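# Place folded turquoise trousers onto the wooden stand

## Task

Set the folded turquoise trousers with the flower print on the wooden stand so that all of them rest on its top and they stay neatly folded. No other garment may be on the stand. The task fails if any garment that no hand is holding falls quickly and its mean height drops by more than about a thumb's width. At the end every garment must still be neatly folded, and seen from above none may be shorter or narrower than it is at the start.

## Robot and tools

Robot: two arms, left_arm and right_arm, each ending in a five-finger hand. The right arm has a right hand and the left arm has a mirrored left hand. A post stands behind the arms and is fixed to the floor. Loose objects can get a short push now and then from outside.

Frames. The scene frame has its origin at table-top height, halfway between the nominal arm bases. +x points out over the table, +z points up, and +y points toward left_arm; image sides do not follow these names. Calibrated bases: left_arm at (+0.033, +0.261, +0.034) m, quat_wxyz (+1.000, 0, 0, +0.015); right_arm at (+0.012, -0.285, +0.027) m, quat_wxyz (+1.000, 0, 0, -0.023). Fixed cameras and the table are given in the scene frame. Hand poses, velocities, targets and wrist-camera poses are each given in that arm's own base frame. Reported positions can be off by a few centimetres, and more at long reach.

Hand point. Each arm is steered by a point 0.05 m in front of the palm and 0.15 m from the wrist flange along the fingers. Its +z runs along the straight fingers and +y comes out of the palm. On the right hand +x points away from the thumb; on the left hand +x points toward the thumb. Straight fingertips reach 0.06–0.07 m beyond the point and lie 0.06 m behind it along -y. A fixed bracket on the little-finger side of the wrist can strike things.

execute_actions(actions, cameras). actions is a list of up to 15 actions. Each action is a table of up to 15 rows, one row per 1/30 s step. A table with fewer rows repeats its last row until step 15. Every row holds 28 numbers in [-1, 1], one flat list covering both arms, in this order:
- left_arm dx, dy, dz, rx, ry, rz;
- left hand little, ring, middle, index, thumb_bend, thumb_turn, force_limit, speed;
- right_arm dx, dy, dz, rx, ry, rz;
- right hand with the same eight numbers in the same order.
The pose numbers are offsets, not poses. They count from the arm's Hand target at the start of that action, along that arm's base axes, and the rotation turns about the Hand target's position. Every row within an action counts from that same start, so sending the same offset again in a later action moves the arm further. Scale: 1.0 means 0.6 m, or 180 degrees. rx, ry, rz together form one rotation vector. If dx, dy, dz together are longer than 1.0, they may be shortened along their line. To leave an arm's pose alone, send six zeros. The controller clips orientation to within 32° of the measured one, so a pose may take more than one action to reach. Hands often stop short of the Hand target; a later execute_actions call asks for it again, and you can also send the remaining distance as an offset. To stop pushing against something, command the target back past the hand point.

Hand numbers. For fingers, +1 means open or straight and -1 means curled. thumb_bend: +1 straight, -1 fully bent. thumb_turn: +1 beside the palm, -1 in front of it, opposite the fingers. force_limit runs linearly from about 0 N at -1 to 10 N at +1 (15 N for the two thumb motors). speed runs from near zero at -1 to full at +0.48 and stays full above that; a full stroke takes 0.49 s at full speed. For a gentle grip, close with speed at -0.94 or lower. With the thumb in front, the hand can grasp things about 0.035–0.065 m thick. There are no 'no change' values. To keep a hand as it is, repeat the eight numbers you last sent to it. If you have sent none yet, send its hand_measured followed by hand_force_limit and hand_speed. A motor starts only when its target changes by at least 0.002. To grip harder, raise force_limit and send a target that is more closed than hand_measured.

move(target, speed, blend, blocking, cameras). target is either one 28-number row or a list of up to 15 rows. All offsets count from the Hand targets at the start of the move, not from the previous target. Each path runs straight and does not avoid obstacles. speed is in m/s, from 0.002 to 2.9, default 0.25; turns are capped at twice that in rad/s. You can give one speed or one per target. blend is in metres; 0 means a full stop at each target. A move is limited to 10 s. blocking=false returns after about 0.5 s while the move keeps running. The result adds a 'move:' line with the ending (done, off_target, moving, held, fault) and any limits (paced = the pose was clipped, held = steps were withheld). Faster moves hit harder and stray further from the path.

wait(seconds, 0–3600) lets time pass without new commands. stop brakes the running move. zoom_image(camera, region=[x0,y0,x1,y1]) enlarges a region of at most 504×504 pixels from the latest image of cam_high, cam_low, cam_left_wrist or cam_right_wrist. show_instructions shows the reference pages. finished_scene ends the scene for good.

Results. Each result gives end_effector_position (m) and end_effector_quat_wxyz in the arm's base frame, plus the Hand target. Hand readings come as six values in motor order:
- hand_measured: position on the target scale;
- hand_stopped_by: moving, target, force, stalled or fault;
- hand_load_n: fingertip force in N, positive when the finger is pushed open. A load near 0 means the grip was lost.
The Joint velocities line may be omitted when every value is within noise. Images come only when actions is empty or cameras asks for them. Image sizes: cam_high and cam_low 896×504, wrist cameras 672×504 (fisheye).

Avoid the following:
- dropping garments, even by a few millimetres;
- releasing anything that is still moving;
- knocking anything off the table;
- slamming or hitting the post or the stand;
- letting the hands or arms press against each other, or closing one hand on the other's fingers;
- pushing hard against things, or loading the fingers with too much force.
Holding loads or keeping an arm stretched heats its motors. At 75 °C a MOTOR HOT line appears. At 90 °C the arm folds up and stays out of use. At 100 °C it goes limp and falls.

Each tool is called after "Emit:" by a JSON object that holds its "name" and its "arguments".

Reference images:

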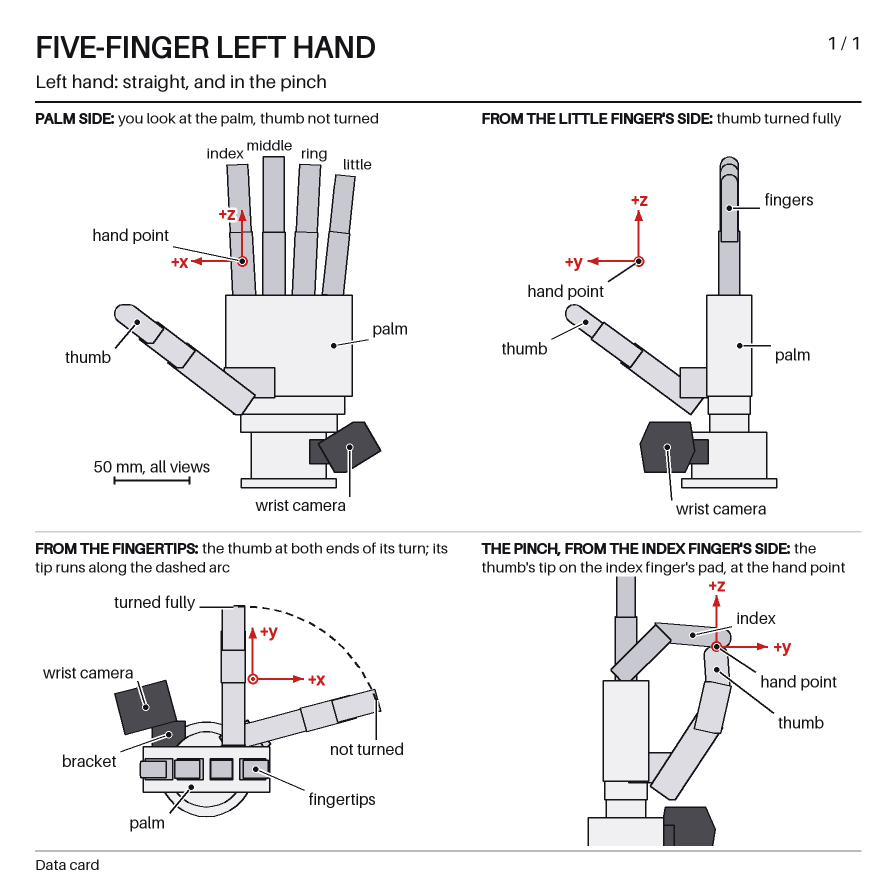

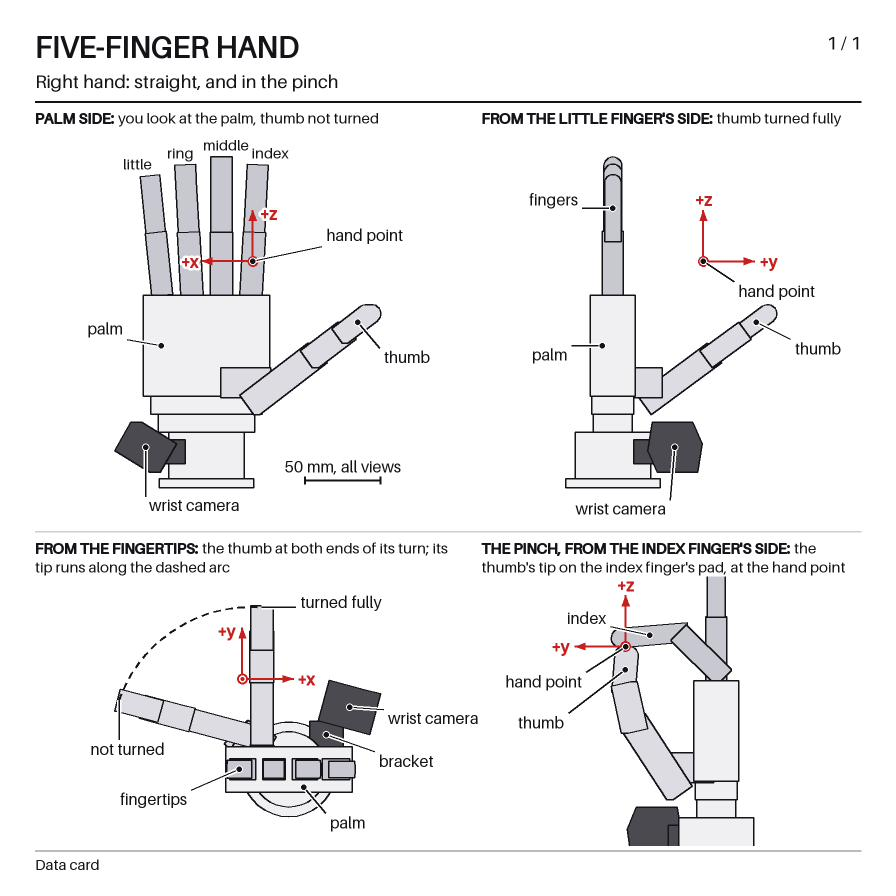

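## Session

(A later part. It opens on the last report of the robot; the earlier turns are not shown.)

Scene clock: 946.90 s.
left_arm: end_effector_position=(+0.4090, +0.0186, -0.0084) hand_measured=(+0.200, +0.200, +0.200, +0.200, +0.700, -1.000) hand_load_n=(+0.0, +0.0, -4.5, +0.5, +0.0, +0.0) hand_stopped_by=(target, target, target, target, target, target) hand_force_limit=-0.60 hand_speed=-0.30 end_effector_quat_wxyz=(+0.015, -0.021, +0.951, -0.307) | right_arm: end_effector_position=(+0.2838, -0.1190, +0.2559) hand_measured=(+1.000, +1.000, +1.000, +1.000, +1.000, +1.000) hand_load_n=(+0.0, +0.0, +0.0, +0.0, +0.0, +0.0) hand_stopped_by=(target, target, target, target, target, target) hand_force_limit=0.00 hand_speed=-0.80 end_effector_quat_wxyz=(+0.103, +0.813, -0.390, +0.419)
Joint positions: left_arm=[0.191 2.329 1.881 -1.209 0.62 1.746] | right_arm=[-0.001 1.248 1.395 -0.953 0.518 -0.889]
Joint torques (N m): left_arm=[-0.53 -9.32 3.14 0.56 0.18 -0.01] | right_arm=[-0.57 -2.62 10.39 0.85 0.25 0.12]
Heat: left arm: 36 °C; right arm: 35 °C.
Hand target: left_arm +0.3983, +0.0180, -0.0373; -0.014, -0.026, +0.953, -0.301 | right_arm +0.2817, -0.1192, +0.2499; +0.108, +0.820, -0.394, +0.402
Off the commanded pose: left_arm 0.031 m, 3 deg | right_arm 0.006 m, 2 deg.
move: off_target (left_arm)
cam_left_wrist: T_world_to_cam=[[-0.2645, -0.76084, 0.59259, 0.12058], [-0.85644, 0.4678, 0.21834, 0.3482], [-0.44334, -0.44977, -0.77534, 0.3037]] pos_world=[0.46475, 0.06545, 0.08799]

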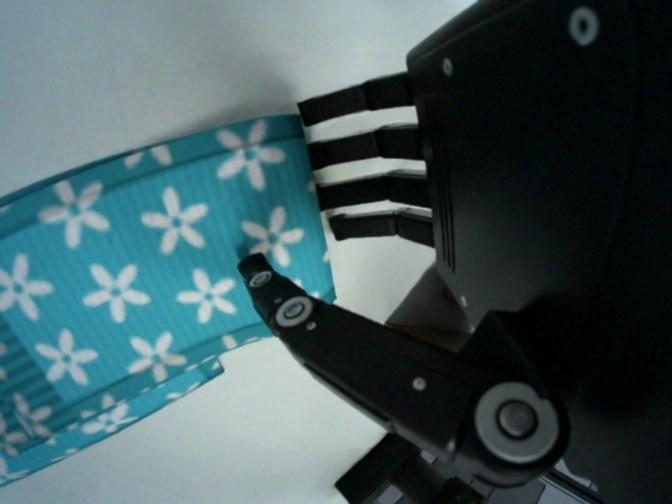

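Emit:
{"name": "move", "arguments": {"target": [[0,0.0,0.01,-0.03,0,0,0.2,0.2,0.2,0.2,0.7,-1,-0.6,-0.3,0,0,0,0,0,0,1,1,1,1,1,1,0,-0.8]], "speed": 0.03, "cameras": ["cam_left_wrist"]}}

Scene clock: 962.57 s.
left_arm: end_effector_position=(+0.4077, +0.0204, -0.0092) hand_measured=(+0.200, +0.200, +0.200, +0.200, +0.700, -1.000) hand_load_n=(+0.0, +0.0, -3.0, +0.0, +0.0, +0.0) hand_stopped_by=(target, target, target, target, target, target) hand_force_limit=-0.60 hand_speed=-0.30 end_effector_quat_wxyz=(+0.017, -0.017, +0.941, -0.338) | right_arm: end_effector_position=(+0.2838, -0.1190, +0.2559) hand_measured=(+1.000, +1.000, +1.000, +1.000, +1.000, +1.000) hand_load_n=(+0.0, +0.0, +0.0, +0.0, +0.0, +0.0) hand_stopped_by=(target, target, target, target, target, target) hand_force_limit=0.00 hand_speed=-0.80 end_effector_quat_wxyz=(+0.103, +0.813, -0.390, +0.419)
Joint positions: left_arm=[0.223 2.35 1.894 -1.242 0.681 1.803] | right_arm=[-0.001 1.248 1.395 -0.953 0.518 -0.889]
Joint torques (N m): left_arm=[-0.1 -8.16 6 0.17 0.49 0.04] | right_arm=[-0.55 -2.62 10.39 0.85 0.25 0.12]
Heat: left arm: 35 °C; right arm: 35 °C.
Hand target: left_arm +0.3983, +0.0181, -0.0313; -0.015, -0.025, +0.938, -0.345 | right_arm +0.2817, -0.1192, +0.2499; +0.108, +0.820, -0.394, +0.402
Off the commanded pose: left_arm 0.024 m, 4 deg | right_arm 0.006 m, 2 deg.
move: off_target (left_arm)
cam_left_wrist: T_world_to_cam=[[-0.27465, -0.71884, 0.63862, 0.12578], [-0.85491, 0.48655, 0.17999, 0.34498], [-0.4401, -0.49653, -0.74818, 0.30322]] pos_world=[0.46292, 0.07312, 0.08444]

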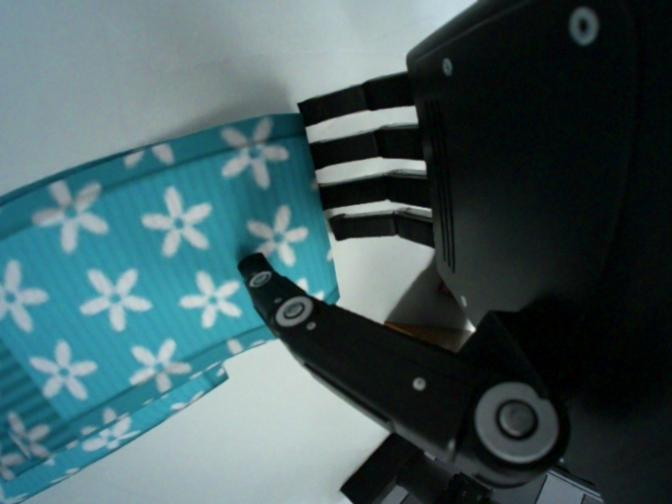

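Emit:
{"name": "zoom_image", "arguments": {"camera": "cam_left_wrist", "region": [220, 80, 420, 300]}}

Scaled by 2.291 from the camera's image (finer frame: 960x720).

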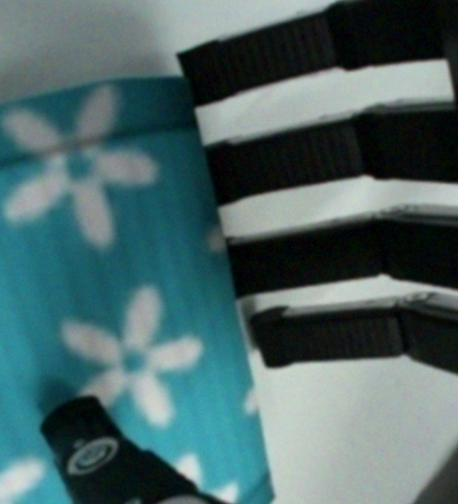

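Emit:
{"name": "move", "arguments": {"target": [[0,0.0,-0.008,0,0,0,0.1,0.1,0.1,0.1,0.7,-1,-0.4,-0.8,0,0,0,0,0,0,1,1,1,1,1,1,0,-0.8]], "speed": 0.02, "cameras": ["cam_left_wrist","cam_high"]}}

Scene clock: 983.67 s.
left_arm: end_effector_position=(+0.4078, +0.0158, -0.0119) hand_measured=(+0.100, +0.100, +0.100, +0.100, +0.700, -1.000) hand_load_n=(+0.0, +0.5, -1.0, +0.0, +0.0, +0.0) hand_stopped_by=(target, target, target, target, target, target) hand_force_limit=-0.40 hand_speed=-0.80 end_effector_quat_wxyz=(+0.015, -0.017, +0.937, -0.348) | right_arm: end_effector_position=(+0.2838, -0.1190, +0.2559) hand_measured=(+1.000, +1.000, +1.000, +1.000, +1.000, +1.000) hand_load_n=(+0.0, +0.0, +0.0, +0.0, +0.0, +0.0) hand_stopped_by=(target, target, target, target, target, target) hand_force_limit=0.00 hand_speed=-0.80 end_effector_quat_wxyz=(+0.103, +0.813, -0.390, +0.419)
Joint positions: left_arm=[0.221 2.36 1.894 -1.241 0.702 1.806] | right_arm=[-0.001 1.248 1.395 -0.953 0.518 -0.889]
Joint torques (N m): left_arm=[0.03 -8.46 5.52 0.26 0.28 0.03] | right_arm=[-0.57 -2.62 10.4 0.85 0.25 0.12]
Motor temperatures (°C): left_arm=[20 33 27 21 19 22] | right_arm=[22 21 35 27 21 20]
Heat: left arm: 33 °C; right arm: 35 °C.
Hand target: left_arm +0.3983, +0.0179, -0.0360; -0.015, -0.025, +0.938, -0.345 | right_arm +0.2817, -0.1192, +0.2499; +0.108, +0.820, -0.394, +0.402
Off the commanded pose: left_arm 0.026 m, 4 deg | right_arm 0.006 m, 2 deg.
move: off_target (left_arm)
cam_left_wrist: T_world_to_cam=[[-0.27338, -0.70407, 0.6554, 0.12357], [-0.85382, 0.49142, 0.17177, 0.34727], [-0.44301, -0.51264, -0.73549, 0.30055]] pos_world=[0.46344, 0.07042, 0.08041]
Images, in order (width x height): cam_high 896x504, cam_left_wrist 672x504.

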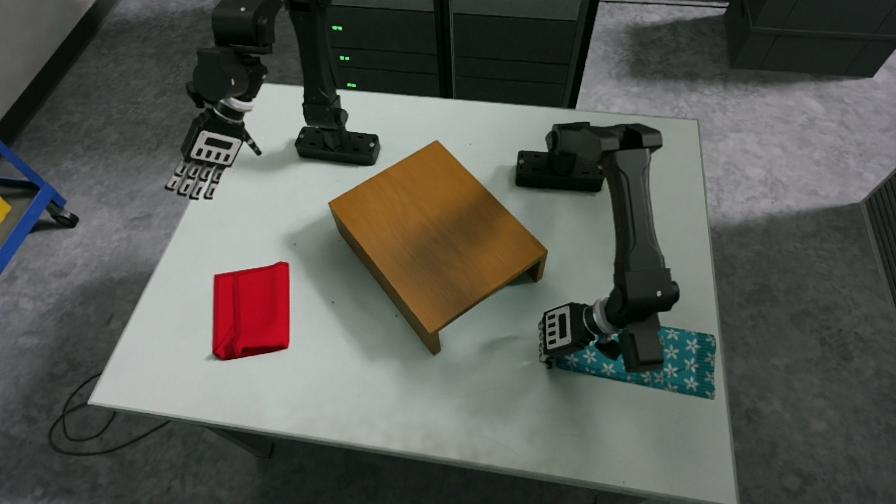

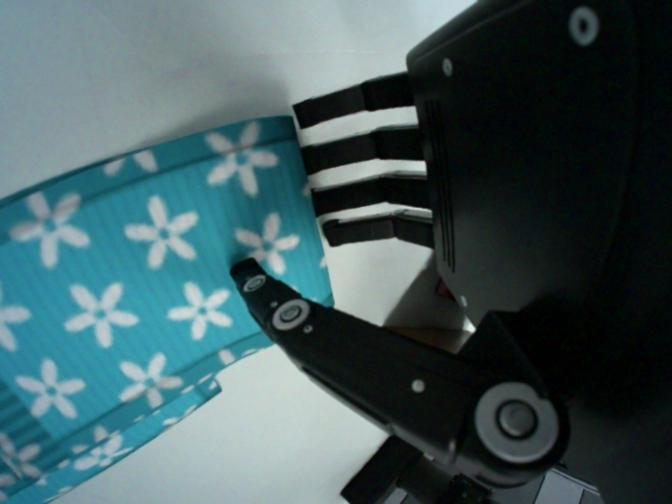

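Emit:
{"name": "move", "arguments": {"target": [[0,0.0,-0.006,0,0,0,0.0,0.0,0.0,0.0,0.7,-1,-0.2,-0.8,0,0,0,0,0,0,1,1,1,1,1,1,0,-0.8]], "speed": 0.02, "cameras": ["cam_left_wrist","cam_high"]}}

Scene clock: 989.30 s.
left_arm: end_effector_position=(+0.4082, +0.0141, -0.0135) hand_measured=(+0.000, +0.000, +0.000, +0.000, +0.700, -1.000) hand_load_n=(+0.0, +0.0, +0.0, +0.0, +0.0, +0.0) hand_stopped_by=(target, target, target, target, target, target) hand_force_limit=-0.20 hand_speed=-0.80 end_effector_quat_wxyz=(+0.015, -0.017, +0.936, -0.352) | right_arm: end_effector_position=(+0.2838, -0.1190, +0.2559) hand_measured=(+1.000, +1.000, +1.000, +1.000, +1.000, +1.000) hand_load_n=(+0.0, +0.0, +0.0, +0.0, +0.0, +0.0) hand_stopped_by=(target, target, target, target, target, target) hand_force_limit=0.00 hand_speed=-0.80 end_effector_quat_wxyz=(+0.103, +0.813, -0.390, +0.419)
Joint positions: left_arm=[0.221 2.366 1.894 -1.238 0.709 1.806] | right_arm=[-0.001 1.248 1.395 -0.953 0.518 -0.889]
Joint torques (N m): left_arm=[0.13 -8.69 5.07 0.32 0.19 0.03] | right_arm=[-0.57 -2.62 10.39 0.85 0.25 0.12]
Heat: left arm: 32 °C; right arm: 35 °C.
Hand target: left_arm +0.3983, +0.0179, -0.0397; -0.015, -0.025, +0.938, -0.345 | right_arm +0.2817, -0.1192, +0.2499; +0.108, +0.820, -0.394, +0.402
Off the commanded pose: left_arm 0.028 m, 4 deg | right_arm 0.006 m, 2 deg.
move: off_target (left_arm)
cam_left_wrist: T_world_to_cam=[[-0.27255, -0.69912, 0.66102, 0.12324], [-0.85377, 0.4925, 0.16887, 0.34867], [-0.44361, -0.51833, -0.73113, 0.29906]] pos_world=[0.46394, 0.06945, 0.0783]
Images, in order (width x height): cam_high 896x504, cam_left_wrist 672x504.

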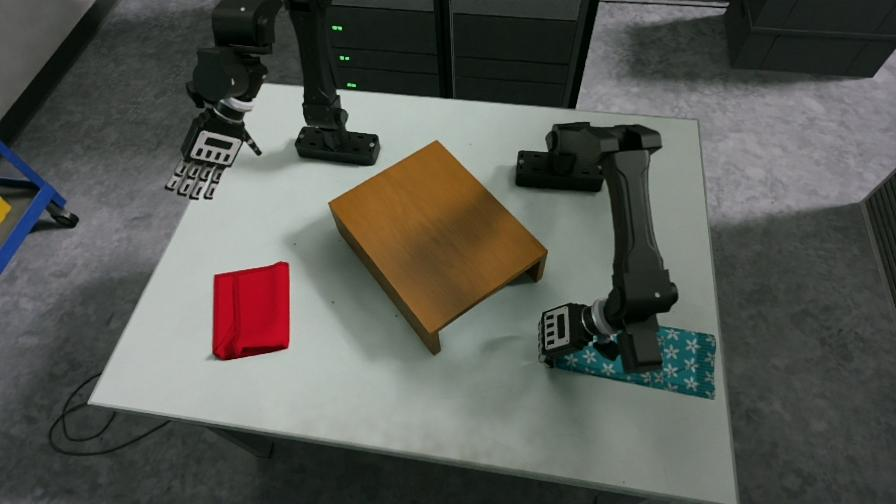

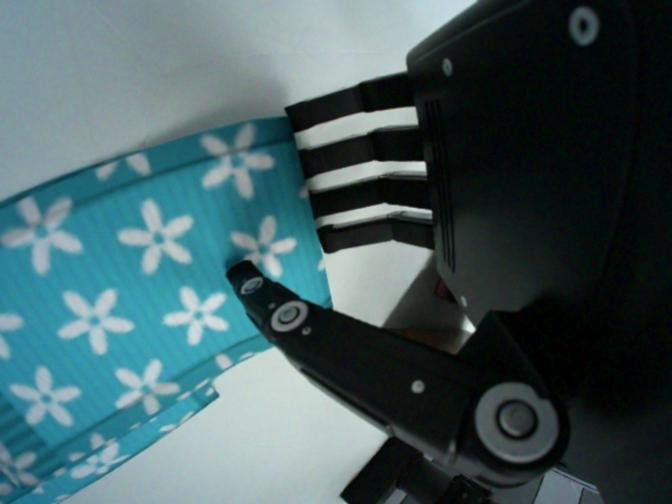

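Emit:
{"name": "zoom_image", "arguments": {"camera": "cam_left_wrist", "region": [220, 80, 420, 300]}}

Emit:
{"name": "zoom_image", "arguments": {"camera": "cam_high", "region": [520, 280, 730, 420]}}

Scaled by 2.291 from the camera's image (finer frame: 960x720).

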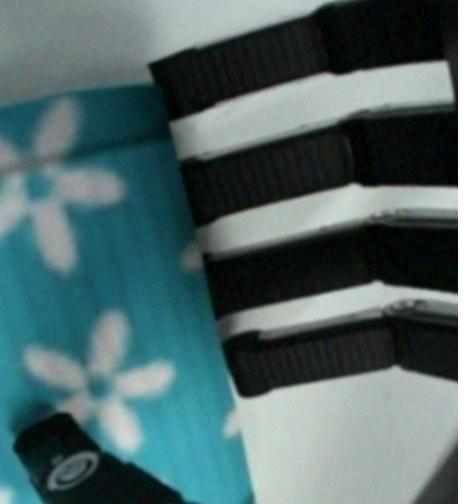

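Scaled by 2.400 from the camera's image (finer frame: 1280x720).

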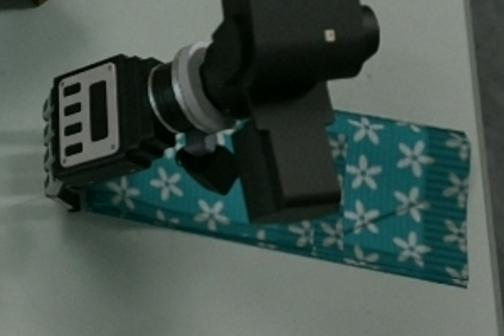

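Emit:
{"name": "move", "arguments": {"target": [[0,0.008,-0.006,0,0,0,-0.1,-0.1,-0.1,-0.1,0.7,-1,-0.2,-0.8,0,0,0,0,0,0,1,1,1,1,1,1,0,-0.8]], "speed": 0.02, "cameras": ["cam_left_wrist"]}}

Emit:
{"name": "zoom_image", "arguments": {"camera": "cam_left_wrist", "region": [220, 80, 420, 300]}}

Scene clock: 1004.43 s.
left_arm: end_effector_position=(+0.4074, +0.0137, -0.0178) hand_measured=(-0.100, -0.100, -0.100, -0.100, +0.700, -1.000) hand_load_n=(+0.0, +0.0, +0.0, +0.0, +0.0, +0.0) hand_stopped_by=(target, target, target, target, target, target) hand_force_limit=-0.20 hand_speed=-0.80 end_effector_quat_wxyz=(+0.012, -0.016, +0.935, -0.354) | right_arm: end_effector_position=(+0.2838, -0.1190, +0.2559) hand_measured=(+1.000, +1.000, +1.000, +1.000, +1.000, +1.000) hand_load_n=(+0.0, +0.0, +0.0, +0.0, +0.0, +0.0) hand_stopped_by=(target, target, target, target, target, target) hand_force_limit=0.00 hand_speed=-0.80 end_effector_quat_wxyz=(+0.103, +0.813, -0.390, +0.419)
Joint positions: left_arm=[0.221 2.377 1.894 -1.238 0.712 1.814] | right_arm=[-0.001 1.248 1.395 -0.953 0.518 -0.889]
Joint torques (N m): left_arm=[0.92 -8.76 5.37 0.27 0.16 0.11] | right_arm=[-0.57 -2.61 10.4 0.85 0.25 0.12]
Heat: left arm: 31 °C; right arm: 36 °C.
Hand target: left_arm +0.3983, +0.0229, -0.0433; -0.015, -0.025, +0.938, -0.345 | right_arm +0.2817, -0.1192, +0.2499; +0.108, +0.820, -0.394, +0.402
Off the commanded pose: left_arm 0.029 m, 3 deg | right_arm 0.006 m, 2 deg.
move: off_target (left_arm)
cam_left_wrist: T_world_to_cam=[[-0.27254, -0.69474, 0.66563, 0.12562], [-0.85045, 0.49748, 0.17102, 0.34754], [-0.44995, -0.51947, -0.72642, 0.29796]] pos_world=[0.46387, 0.06917, 0.07339]

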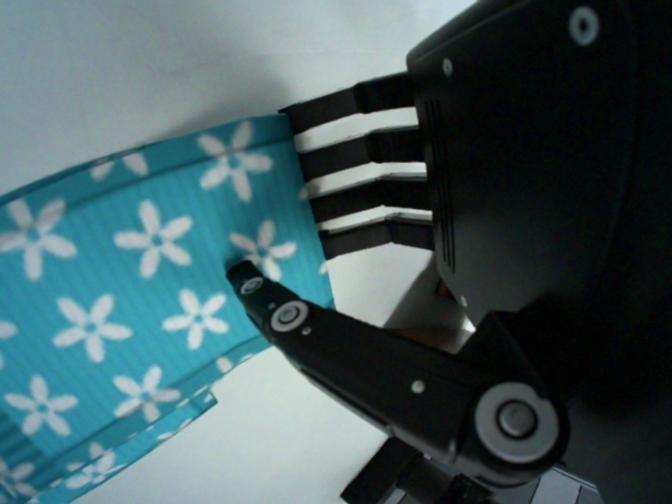

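Scaled by 2.291 from the camera's image (finer frame: 960x720).

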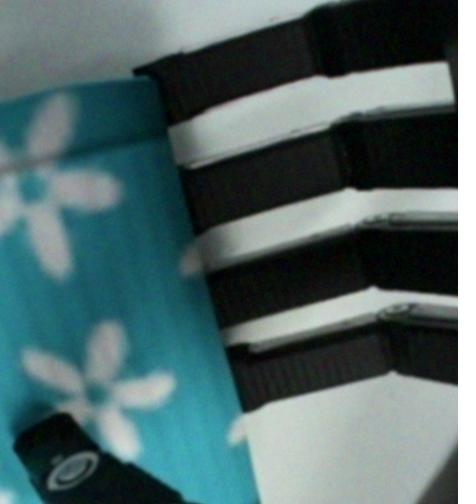

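Emit:
{"name": "move", "arguments": {"target": [[0,0.008,-0.002,0,0,0,-0.2,-0.2,-0.2,-0.2,0.7,-1,-0.2,-0.8,0,0,0,0,0,0,1,1,1,1,1,1,0,-0.8]], "speed": 0.02, "cameras": ["cam_left_wrist"]}}

Emit:
{"name": "zoom_image", "arguments": {"camera": "cam_left_wrist", "region": [220, 80, 420, 300]}}

Scene clock: 1015.77 s.
left_arm: end_effector_position=(+0.4057, +0.0181, -0.0213) hand_measured=(-0.200, -0.200, -0.200, -0.200, +0.700, -1.000) hand_load_n=(+0.0, +0.0, +0.5, +0.0, +0.5, +0.0) hand_stopped_by=(target, target, target, target, target, target) hand_force_limit=-0.20 hand_speed=-0.80 end_effector_quat_wxyz=(+0.010, -0.016, +0.935, -0.354) | right_arm: end_effector_position=(+0.2838, -0.1190, +0.2559) hand_measured=(+1.000, +1.000, +1.000, +1.000, +1.000, +1.000) hand_load_n=(+0.0, +0.5, +0.0, +0.0, +0.0, +0.0) hand_stopped_by=(target, target, target, target, target, target) hand_force_limit=0.00 hand_speed=-0.80 end_effector_quat_wxyz=(+0.103, +0.813, -0.390, +0.419)
Joint positions: left_arm=[0.231 2.385 1.894 -1.242 0.709 1.828] | right_arm=[-0.001 1.248 1.395 -0.953 0.518 -0.889]
Joint torques (N m): left_arm=[0.91 -8.66 6.16 0.23 0.15 0.1] | right_arm=[-0.55 -2.62 10.4 0.85 0.25 0.11]
Heat: left arm: 31 °C; right arm: 36 °C.
Hand target: left_arm +0.3983, +0.0276, -0.0444; -0.015, -0.025, +0.938, -0.345 | right_arm +0.2817, -0.1192, +0.2499; +0.108, +0.820, -0.394, +0.402
Off the commanded pose: left_arm 0.026 m, 3 deg | right_arm 0.006 m, 2 deg.
move: off_target (left_arm)
cam_left_wrist: T_world_to_cam=[[-0.27056, -0.69483, 0.66634, 0.12977], [-0.84939, 0.49808, 0.1745, 0.3441], [-0.45314, -0.51877, -0.72494, 0.29837]] pos_world=[0.46259, 0.07356, 0.06979]

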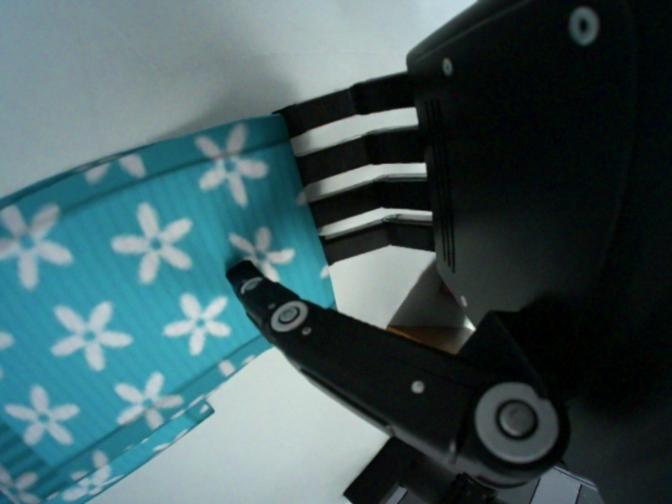

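Scaled by 2.291 from the camera's image (finer frame: 960x720).

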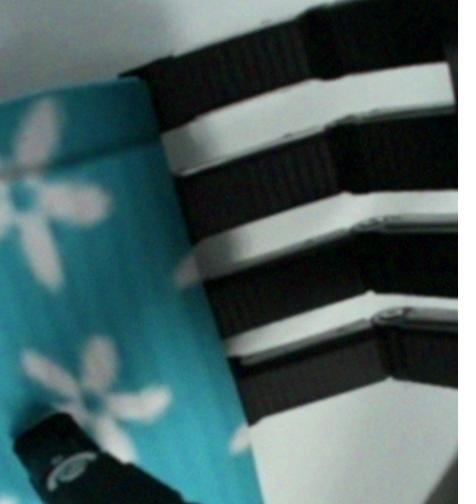

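Emit:
{"name": "wait", "arguments": {"seconds": 0.5, "cameras": ["cam_high"]}}

Emit:
{"name": "zoom_image", "arguments": {"camera": "cam_high", "region": [520, 280, 730, 420]}}

Scene clock: 1021.43 s.
left_arm: end_effector_position=(+0.4057, +0.0181, -0.0213) hand_measured=(-0.200, -0.200, -0.200, -0.200, +0.700, -1.000) hand_load_n=(+0.0, +0.5, +0.5, +0.0, +0.5, +0.0) hand_stopped_by=(target, target, target, target, target, target) hand_force_limit=-0.20 hand_speed=-0.80 end_effector_quat_wxyz=(+0.010, -0.016, +0.935, -0.354) | right_arm: end_effector_position=(+0.2838, -0.1190, +0.2559) hand_measured=(+1.000, +1.000, +1.000, +1.000, +1.000, +1.000) hand_load_n=(+0.0, +0.0, +0.0, +0.0, +0.0, +0.0) hand_stopped_by=(target, target, target, target, target, target) hand_force_limit=0.00 hand_speed=-0.80 end_effector_quat_wxyz=(+0.103, +0.813, -0.390, +0.419)
Joint positions: left_arm=[0.231 2.385 1.894 -1.242 0.709 1.828] | right_arm=[-0.001 1.248 1.395 -0.953 0.518 -0.889]
Joint torques (N m): left_arm=[1.03 -8.7 6.13 0.2 0.15 0.09] | right_arm=[-0.57 -2.61 10.37 0.86 0.25 0.11]
Heat: left arm: 31 °C; right arm: 36 °C.
Hand target: left_arm +0.3983, +0.0276, -0.0444; -0.015, -0.026, +0.938, -0.345 | right_arm +0.2817, -0.1192, +0.2499; +0.108, +0.820, -0.394, +0.402
Off the commanded pose: left_arm 0.026 m, 3 deg | right_arm 0.006 m, 2 deg.
wait: 0.50 s; at rest from the start

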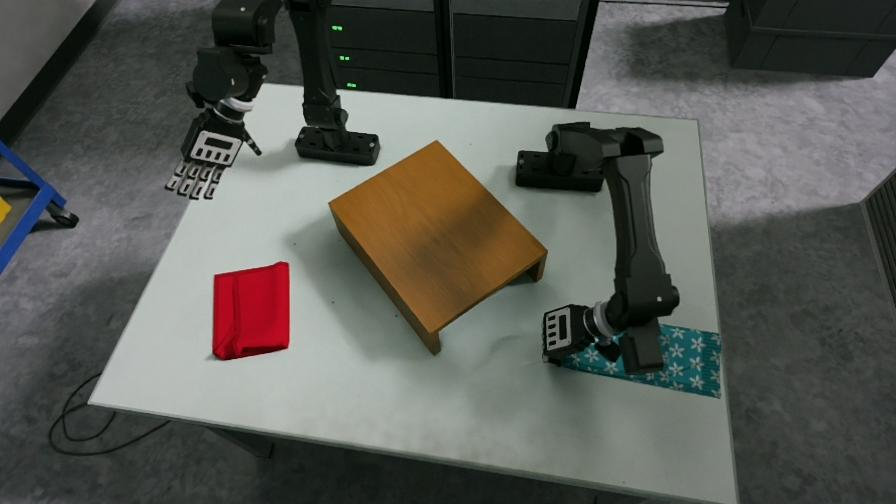

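Scaled by 2.400 from the camera's image (finer frame: 1280x720).

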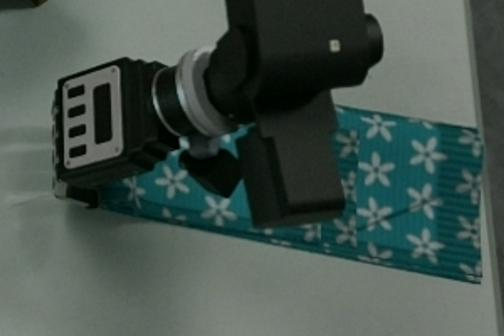

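Emit:
{"name": "execute_actions", "arguments": {"actions": [[[0,0,0,0,0,0,-0.2,-0.2,-0.2,-0.2,0.5,-1,-0.2,-0.8,0,0,0,0,0,0,1,1,1,1,1,1,0,-0.8]]], "cameras": ["cam_left_wrist","cam_high"]}}

Emit:
{"name": "zoom_image", "arguments": {"camera": "cam_left_wrist", "region": [180, 80, 420, 340]}}

Scene clock: 1031.90 s.
left_arm: end_effector_position=(+0.4057, +0.0181, -0.0213) hand_measured=(-0.200, -0.200, -0.200, -0.200, +0.500, -1.000) hand_load_n=(+0.0, +0.0, +0.5, +0.0, +0.5, +0.0) hand_stopped_by=(target, target, target, target, target, target) hand_force_limit=-0.20 hand_speed=-0.80 end_effector_quat_wxyz=(+0.010, -0.015, +0.935, -0.354) | right_arm: end_effector_position=(+0.2838, -0.1190, +0.2559) hand_measured=(+1.000, +1.000, +1.000, +1.000, +1.000, +1.000) hand_load_n=(+0.0, +0.0, +0.0, +0.0, +0.0, +0.0) hand_stopped_by=(target, target, target, target, target, target) hand_force_limit=0.00 hand_speed=-0.80 end_effector_quat_wxyz=(+0.103, +0.813, -0.390, +0.419)
Joint positions: left_arm=[0.231 2.385 1.894 -1.242 0.709 1.829] | right_arm=[-0.001 1.248 1.395 -0.953 0.518 -0.889]
Joint torques (N m): left_arm=[0.87 -8.73 6.12 0.24 0.16 0.09] | right_arm=[-0.57 -2.62 10.39 0.85 0.24 0.12]
Heat: left arm: 32 °C; right arm: 36 °C.
Hand target: left_arm +0.3984, +0.0276, -0.0444; -0.015, -0.025, +0.938, -0.345 | right_arm +0.2817, -0.1192, +0.2499; +0.108, +0.820, -0.394, +0.402
Off the commanded pose: left_arm 0.026 m, 3 deg | right_arm 0.006 m, 2 deg.
cam_left_wrist: T_world_to_cam=[[-0.27167, -0.69462, 0.66611, 0.13021], [-0.84906, 0.49885, 0.17391, 0.34398], [-0.45309, -0.51832, -0.7253, 0.29829]] pos_world=[0.46258, 0.07346, 0.06979]
Images, in order (width x height): cam_high 896x504, cam_left_wrist 672x504.

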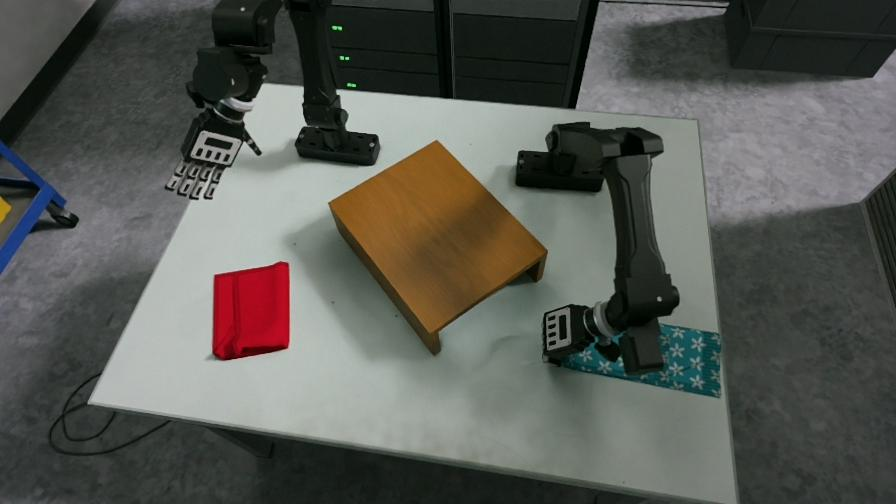

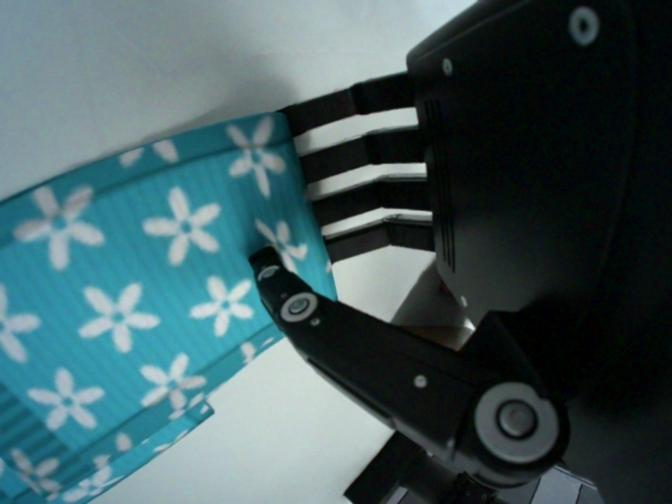

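Scaled by 1.938 from the camera's image (finer frame: 960x720).

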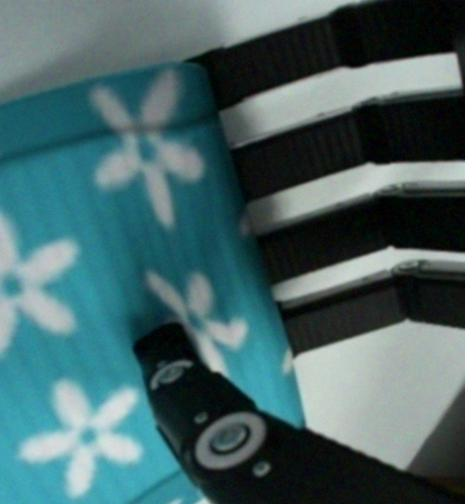

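Emit:
{"name": "execute_actions", "arguments": {"actions": [[[0,-0.004,0,0,0,0,-0.3,-0.3,-0.3,-0.3,0.5,-1,-0.2,-0.8,0,0,0,0,0,0,1,1,1,1,1,1,0,-0.8]]], "cameras": ["cam_left_wrist","cam_high"]}}

Emit:
{"name": "zoom_image", "arguments": {"camera": "cam_left_wrist", "region": [180, 80, 420, 340]}}

Scene clock: 1052.73 s.
left_arm: end_effector_position=(+0.4053, +0.0187, -0.0215) hand_measured=(-0.300, -0.300, -0.290, -0.300, +0.502, -1.000) hand_load_n=(+0.0, +0.5, +3.5, +1.5, +4.5, +0.5) hand_stopped_by=(target, target, force, target, target, target) hand_force_limit=-0.20 hand_speed=-0.80 end_effector_quat_wxyz=(+0.009, -0.016, +0.936, -0.353) | right_arm: end_effector_position=(+0.2838, -0.1190, +0.2559) hand_measured=(+1.000, +1.000, +1.000, +1.000, +1.000, +1.000) hand_load_n=(-0.5, +0.0, +0.0, +0.0, +0.0, +0.5) hand_stopped_by=(target, target, target, target, target, target) hand_force_limit=0.00 hand_speed=-0.80 end_effector_quat_wxyz=(+0.103, +0.813, -0.390, +0.419)
Joint positions: left_arm=[0.231 2.385 1.894 -1.243 0.705 1.829] | right_arm=[-0.001 1.248 1.395 -0.953 0.518 -0.889]
Joint torques (N m): left_arm=[0.51 -8.68 5.72 0.3 0.18 -0.01] | right_arm=[-0.57 -2.61 10.4 0.85 0.25 0.12]
Heat: left arm: 32 °C; right arm: 36 °C.
Hand target: left_arm +0.3983, +0.0252, -0.0444; -0.015, -0.025, +0.938, -0.345 | right_arm +0.2817, -0.1192, +0.2499; +0.108, +0.820, -0.394, +0.402
Off the commanded pose: left_arm 0.025 m, 3 deg | right_arm 0.006 m, 2 deg.
cam_left_wrist: T_world_to_cam=[[-0.27082, -0.69645, 0.66454, 0.13031], [-0.84844, 0.49881, 0.17701, 0.34312], [-0.45476, -0.51588, -0.72599, 0.2988]] pos_world=[0.46229, 0.07375, 0.06959]
Images, in order (width x height): cam_high 896x504, cam_left_wrist 672x504.

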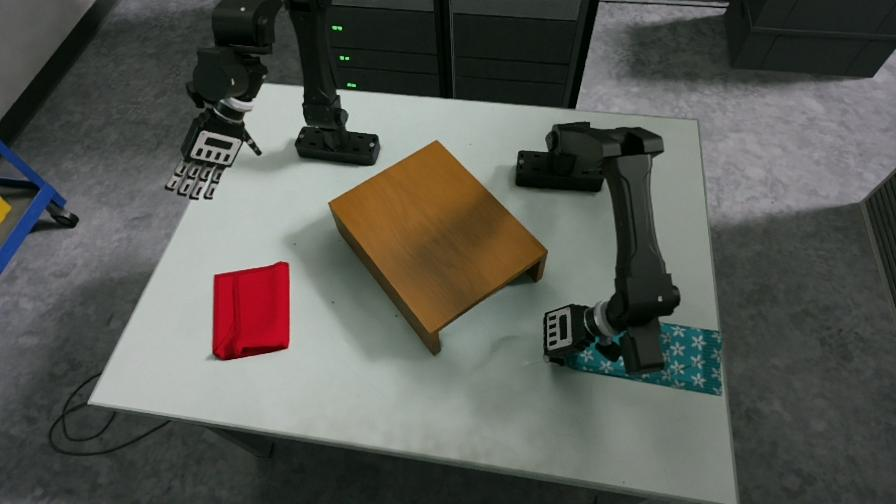

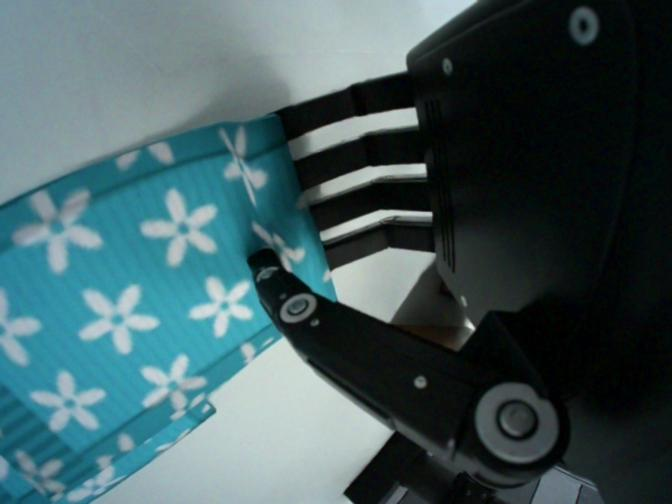

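Scaled by 1.938 from the camera's image (finer frame: 960x720).

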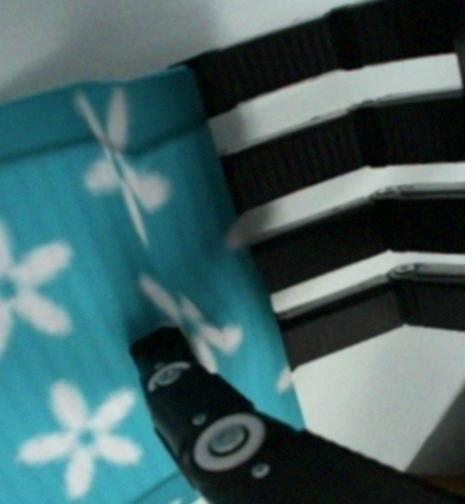

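Emit:
{"name": "move", "arguments": {"target": [[0,0,0.03,0,0,0,-0.3,-0.3,-0.3,-0.3,0.5,-1,-0.2,-0.8,0,0,0,0,0,0,1,1,1,1,1,1,0,-0.8]], "speed": 0.03, "cameras": ["cam_left_wrist","cam_high"]}}

Emit:
{"name": "zoom_image", "arguments": {"camera": "cam_left_wrist", "region": [180, 80, 420, 340]}}

Scene clock: 1063.60 s.
left_arm: end_effector_position=(+0.4018, +0.0204, -0.0161) hand_measured=(-0.300, -0.300, -0.290, -0.300, +0.502, -1.000) hand_load_n=(+0.0, +0.0, +0.5, +0.5, +1.5, +0.5) hand_stopped_by=(target, target, force, target, target, target) hand_force_limit=-0.20 hand_speed=-0.80 end_effector_quat_wxyz=(+0.000, -0.018, +0.937, -0.348) | right_arm: end_effector_position=(+0.2838, -0.1190, +0.2559) hand_measured=(+1.000, +1.000, +1.000, +1.000, +1.000, +1.000) hand_load_n=(+0.0, +0.0, +0.0, +0.0, +0.0, +0.0) hand_stopped_by=(target, target, target, target, target, target) hand_force_limit=0.00 hand_speed=-0.80 end_effector_quat_wxyz=(+0.103, +0.813, -0.390, +0.419)
Joint positions: left_arm=[0.231 2.385 1.916 -1.282 0.692 1.829] | right_arm=[-0.001 1.248 1.395 -0.953 0.518 -0.889]
Joint torques (N m): left_arm=[0.46 -10.59 6.83 0.16 0.34 0.01] | right_arm=[-0.57 -2.63 10.4 0.85 0.25 0.11]
Heat: left arm: 32 °C; right arm: 36 °C.
Hand target: left_arm +0.3983, +0.0252, -0.0265; -0.015, -0.025, +0.938, -0.345 | right_arm +0.2817, -0.1192, +0.2499; +0.108, +0.820, -0.394, +0.402
Off the commanded pose: left_arm 0.012 m, 2 deg | right_arm 0.006 m, 2 deg.
move: off_target (left_arm)
cam_left_wrist: T_world_to_cam=[[-0.26004, -0.70169, 0.66334, 0.12274], [-0.84388, 0.49903, 0.19706, 0.33685], [-0.4693, -0.50853, -0.72191, 0.3079]] pos_world=[0.46067, 0.07461, 0.07447]
Images, in order (width x height): cam_high 896x504, cam_left_wrist 672x504.

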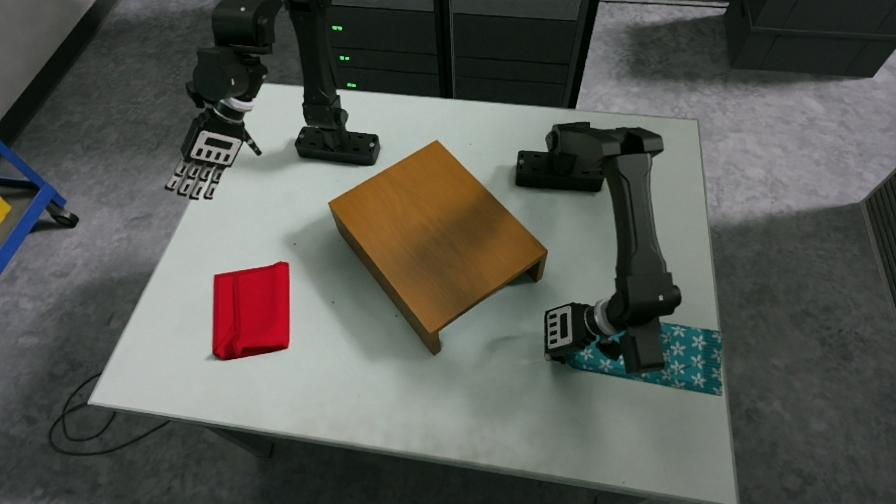

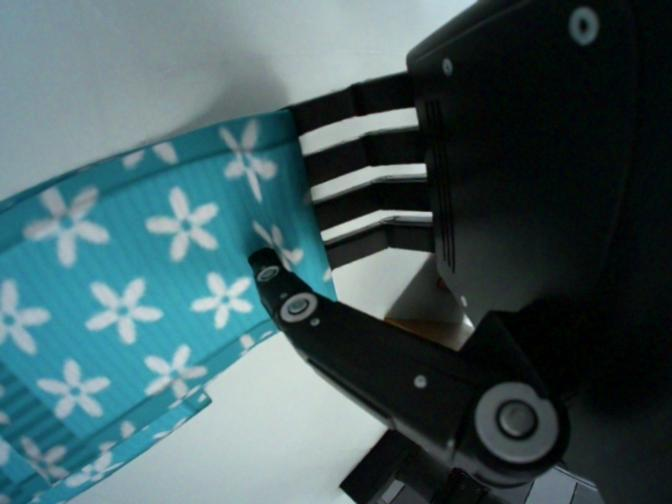

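Scaled by 1.938 from the camera's image (finer frame: 960x720).

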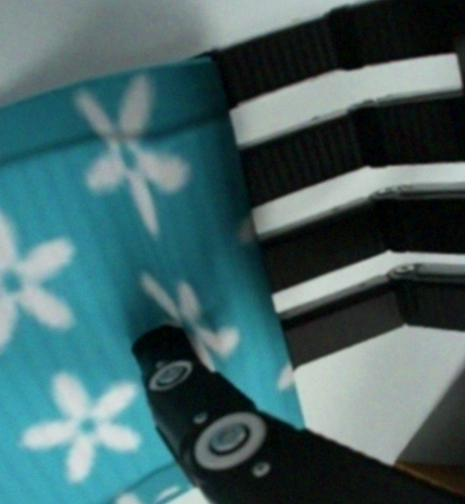

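Emit:
{"name": "execute_actions", "arguments": {"actions": [[[0,0,0,0,0,0,-0.4,-0.4,-0.4,-0.4,0.42,-1,-0.3,-0.8,0,0,0,0,0,0,1,1,1,1,1,1,0,-0.8]]], "cameras": ["cam_left_wrist","cam_high"]}}

Emit:
{"name": "zoom_image", "arguments": {"camera": "cam_left_wrist", "region": [180, 80, 420, 340]}}

Scene clock: 1067.83 s.
left_arm: end_effector_position=(+0.4004, +0.0219, -0.0160) hand_measured=(-0.400, -0.400, -0.342, -0.400, +0.478, -1.000) hand_load_n=(+0.5, +0.0, +1.5, +0.5, +4.5, +0.0) hand_stopped_by=(target, target, force, target, force, target) hand_force_limit=-0.30 hand_speed=-0.80 end_effector_quat_wxyz=(-0.002, -0.020, +0.938, -0.347) | right_arm: end_effector_position=(+0.2838, -0.1190, +0.2559) hand_measured=(+1.000, +1.000, +1.000, +1.000, +1.000, +1.000) hand_load_n=(+0.0, +0.0, +0.5, +0.0, +0.0, -0.5) hand_stopped_by=(target, target, target, target, target, target) hand_force_limit=0.00 hand_speed=-0.80 end_effector_quat_wxyz=(+0.103, +0.813, -0.390, +0.419)
Joint positions: left_arm=[0.234 2.385 1.916 -1.286 0.689 1.829] | right_arm=[-0.001 1.248 1.395 -0.953 0.518 -0.889]
Joint torques (N m): left_arm=[0.28 -10.58 6.86 0.16 0.36 -0.02] | right_arm=[-0.57 -2.61 10.39 0.85 0.25 0.11]
Heat: left arm: 33 °C; right arm: 36 °C.
Hand target: left_arm +0.3984, +0.0252, -0.0265; -0.015, -0.025, +0.938, -0.345 | right_arm +0.2817, -0.1192, +0.2499; +0.108, +0.820, -0.394, +0.402
Off the commanded pose: left_arm 0.011 m, 2 deg | right_arm 0.006 m, 2 deg.
cam_left_wrist: T_world_to_cam=[[-0.25494, -0.70358, 0.66331, 0.12131], [-0.84407, 0.4966, 0.20233, 0.33514], [-0.47176, -0.5083, -0.72047, 0.30903]] pos_world=[0.45959, 0.076, 0.07437]
Images, in order (width x height): cam_high 896x504, cam_left_wrist 672x504.

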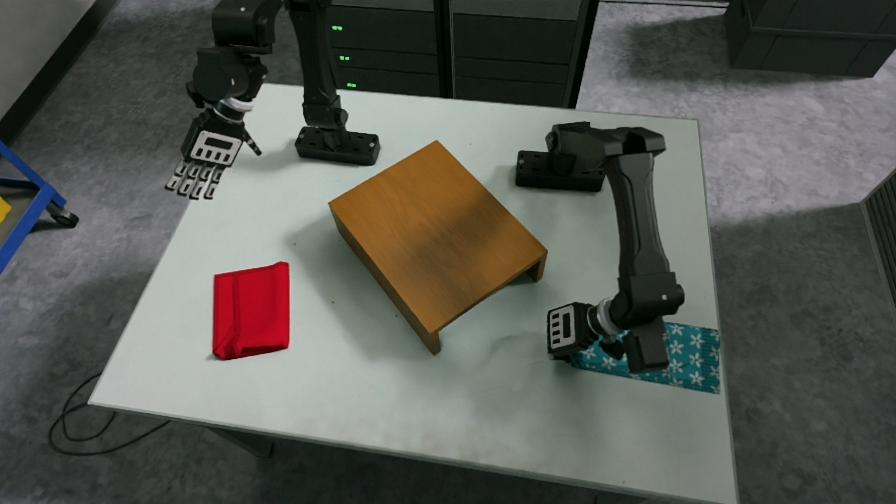

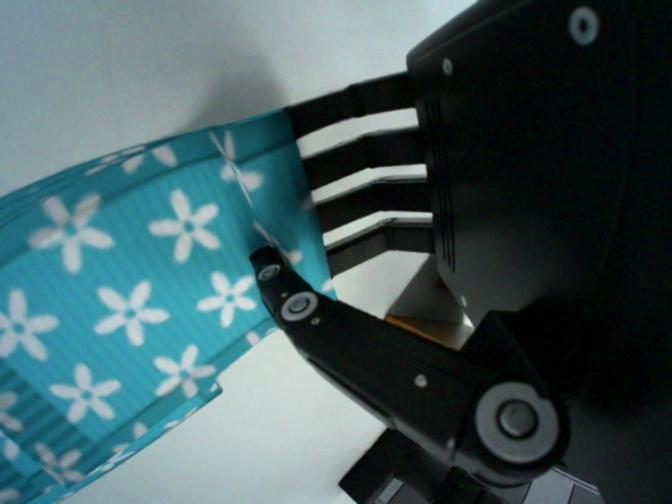

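Scaled by 1.938 from the camera's image (finer frame: 960x720).

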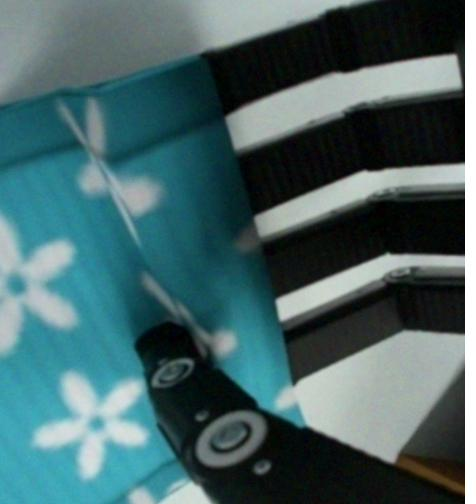

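Emit:
{"name": "move", "arguments": {"target": [[0,0,0.04,0,0,0,-0.4,-0.4,-0.4,-0.4,0.42,-1,-0.3,-0.8,0,0,0,0,0,0,1,1,1,1,1,1,0,-0.8]], "speed": 0.03, "cameras": ["cam_left_wrist","cam_high"]}}

Scene clock: 1073.53 s.
left_arm: end_effector_position=(+0.3978, +0.0221, -0.0015) hand_measured=(-0.400, -0.400, -0.342, -0.400, +0.478, -1.000) hand_load_n=(+0.0, +0.0, +1.0, +1.0, +4.0, +0.0) hand_stopped_by=(target, target, force, target, force, target) hand_force_limit=-0.30 hand_speed=-0.80 end_effector_quat_wxyz=(-0.012, -0.023, +0.937, -0.347) | right_arm: end_effector_position=(+0.2838, -0.1190, +0.2559) hand_measured=(+1.000, +1.000, +1.000, +1.000, +1.000, +1.000) hand_load_n=(+0.0, +0.0, +0.0, +0.0, +0.0, +0.0) hand_stopped_by=(target, target, target, target, target, target) hand_force_limit=0.00 hand_speed=-0.80 end_effector_quat_wxyz=(+0.103, +0.813, -0.390, +0.419)
Joint positions: left_arm=[0.234 2.385 1.971 -1.361 0.685 1.829] | right_arm=[-0.001 1.248 1.395 -0.953 0.518 -0.889]
Joint torques (N m): left_arm=[0.27 -12.52 7.1 0.08 0.38 -0.02] | right_arm=[-0.57 -2.63 10.39 0.86 0.25 0.11]
Heat: left arm: 33 °C; right arm: 36 °C.
Hand target: left_arm +0.3983, +0.0252, -0.0024; -0.015, -0.025, +0.938, -0.345 | right_arm +0.2817, -0.1192, +0.2499; +0.108, +0.820, -0.394, +0.402
Off the commanded pose: left_arm 0.003 m, 1 deg | right_arm 0.006 m, 2 deg.
move: done
cam_left_wrist: T_world_to_cam=[[-0.24173, -0.70292, 0.66893, 0.10598], [-0.83934, 0.49739, 0.21934, 0.32792], [-0.4869, -0.50844, -0.71022, 0.32435]] pos_world=[0.45878, 0.07631, 0.08754]
Images, in order (width x height): cam_high 896x504, cam_left_wrist 672x504.

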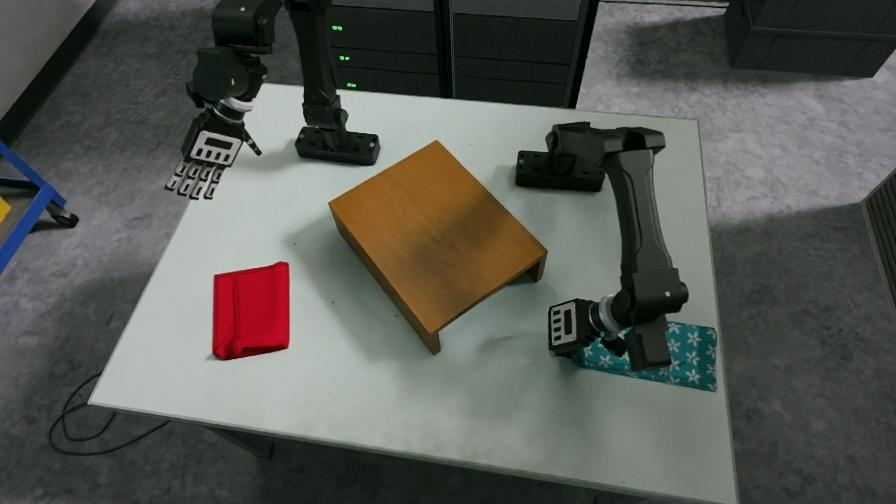

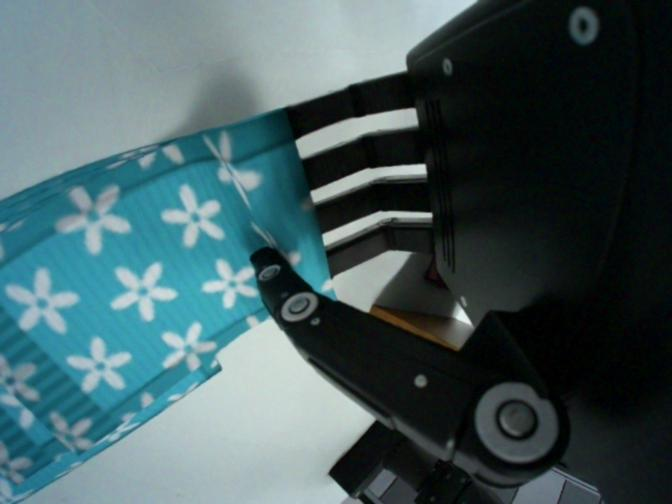

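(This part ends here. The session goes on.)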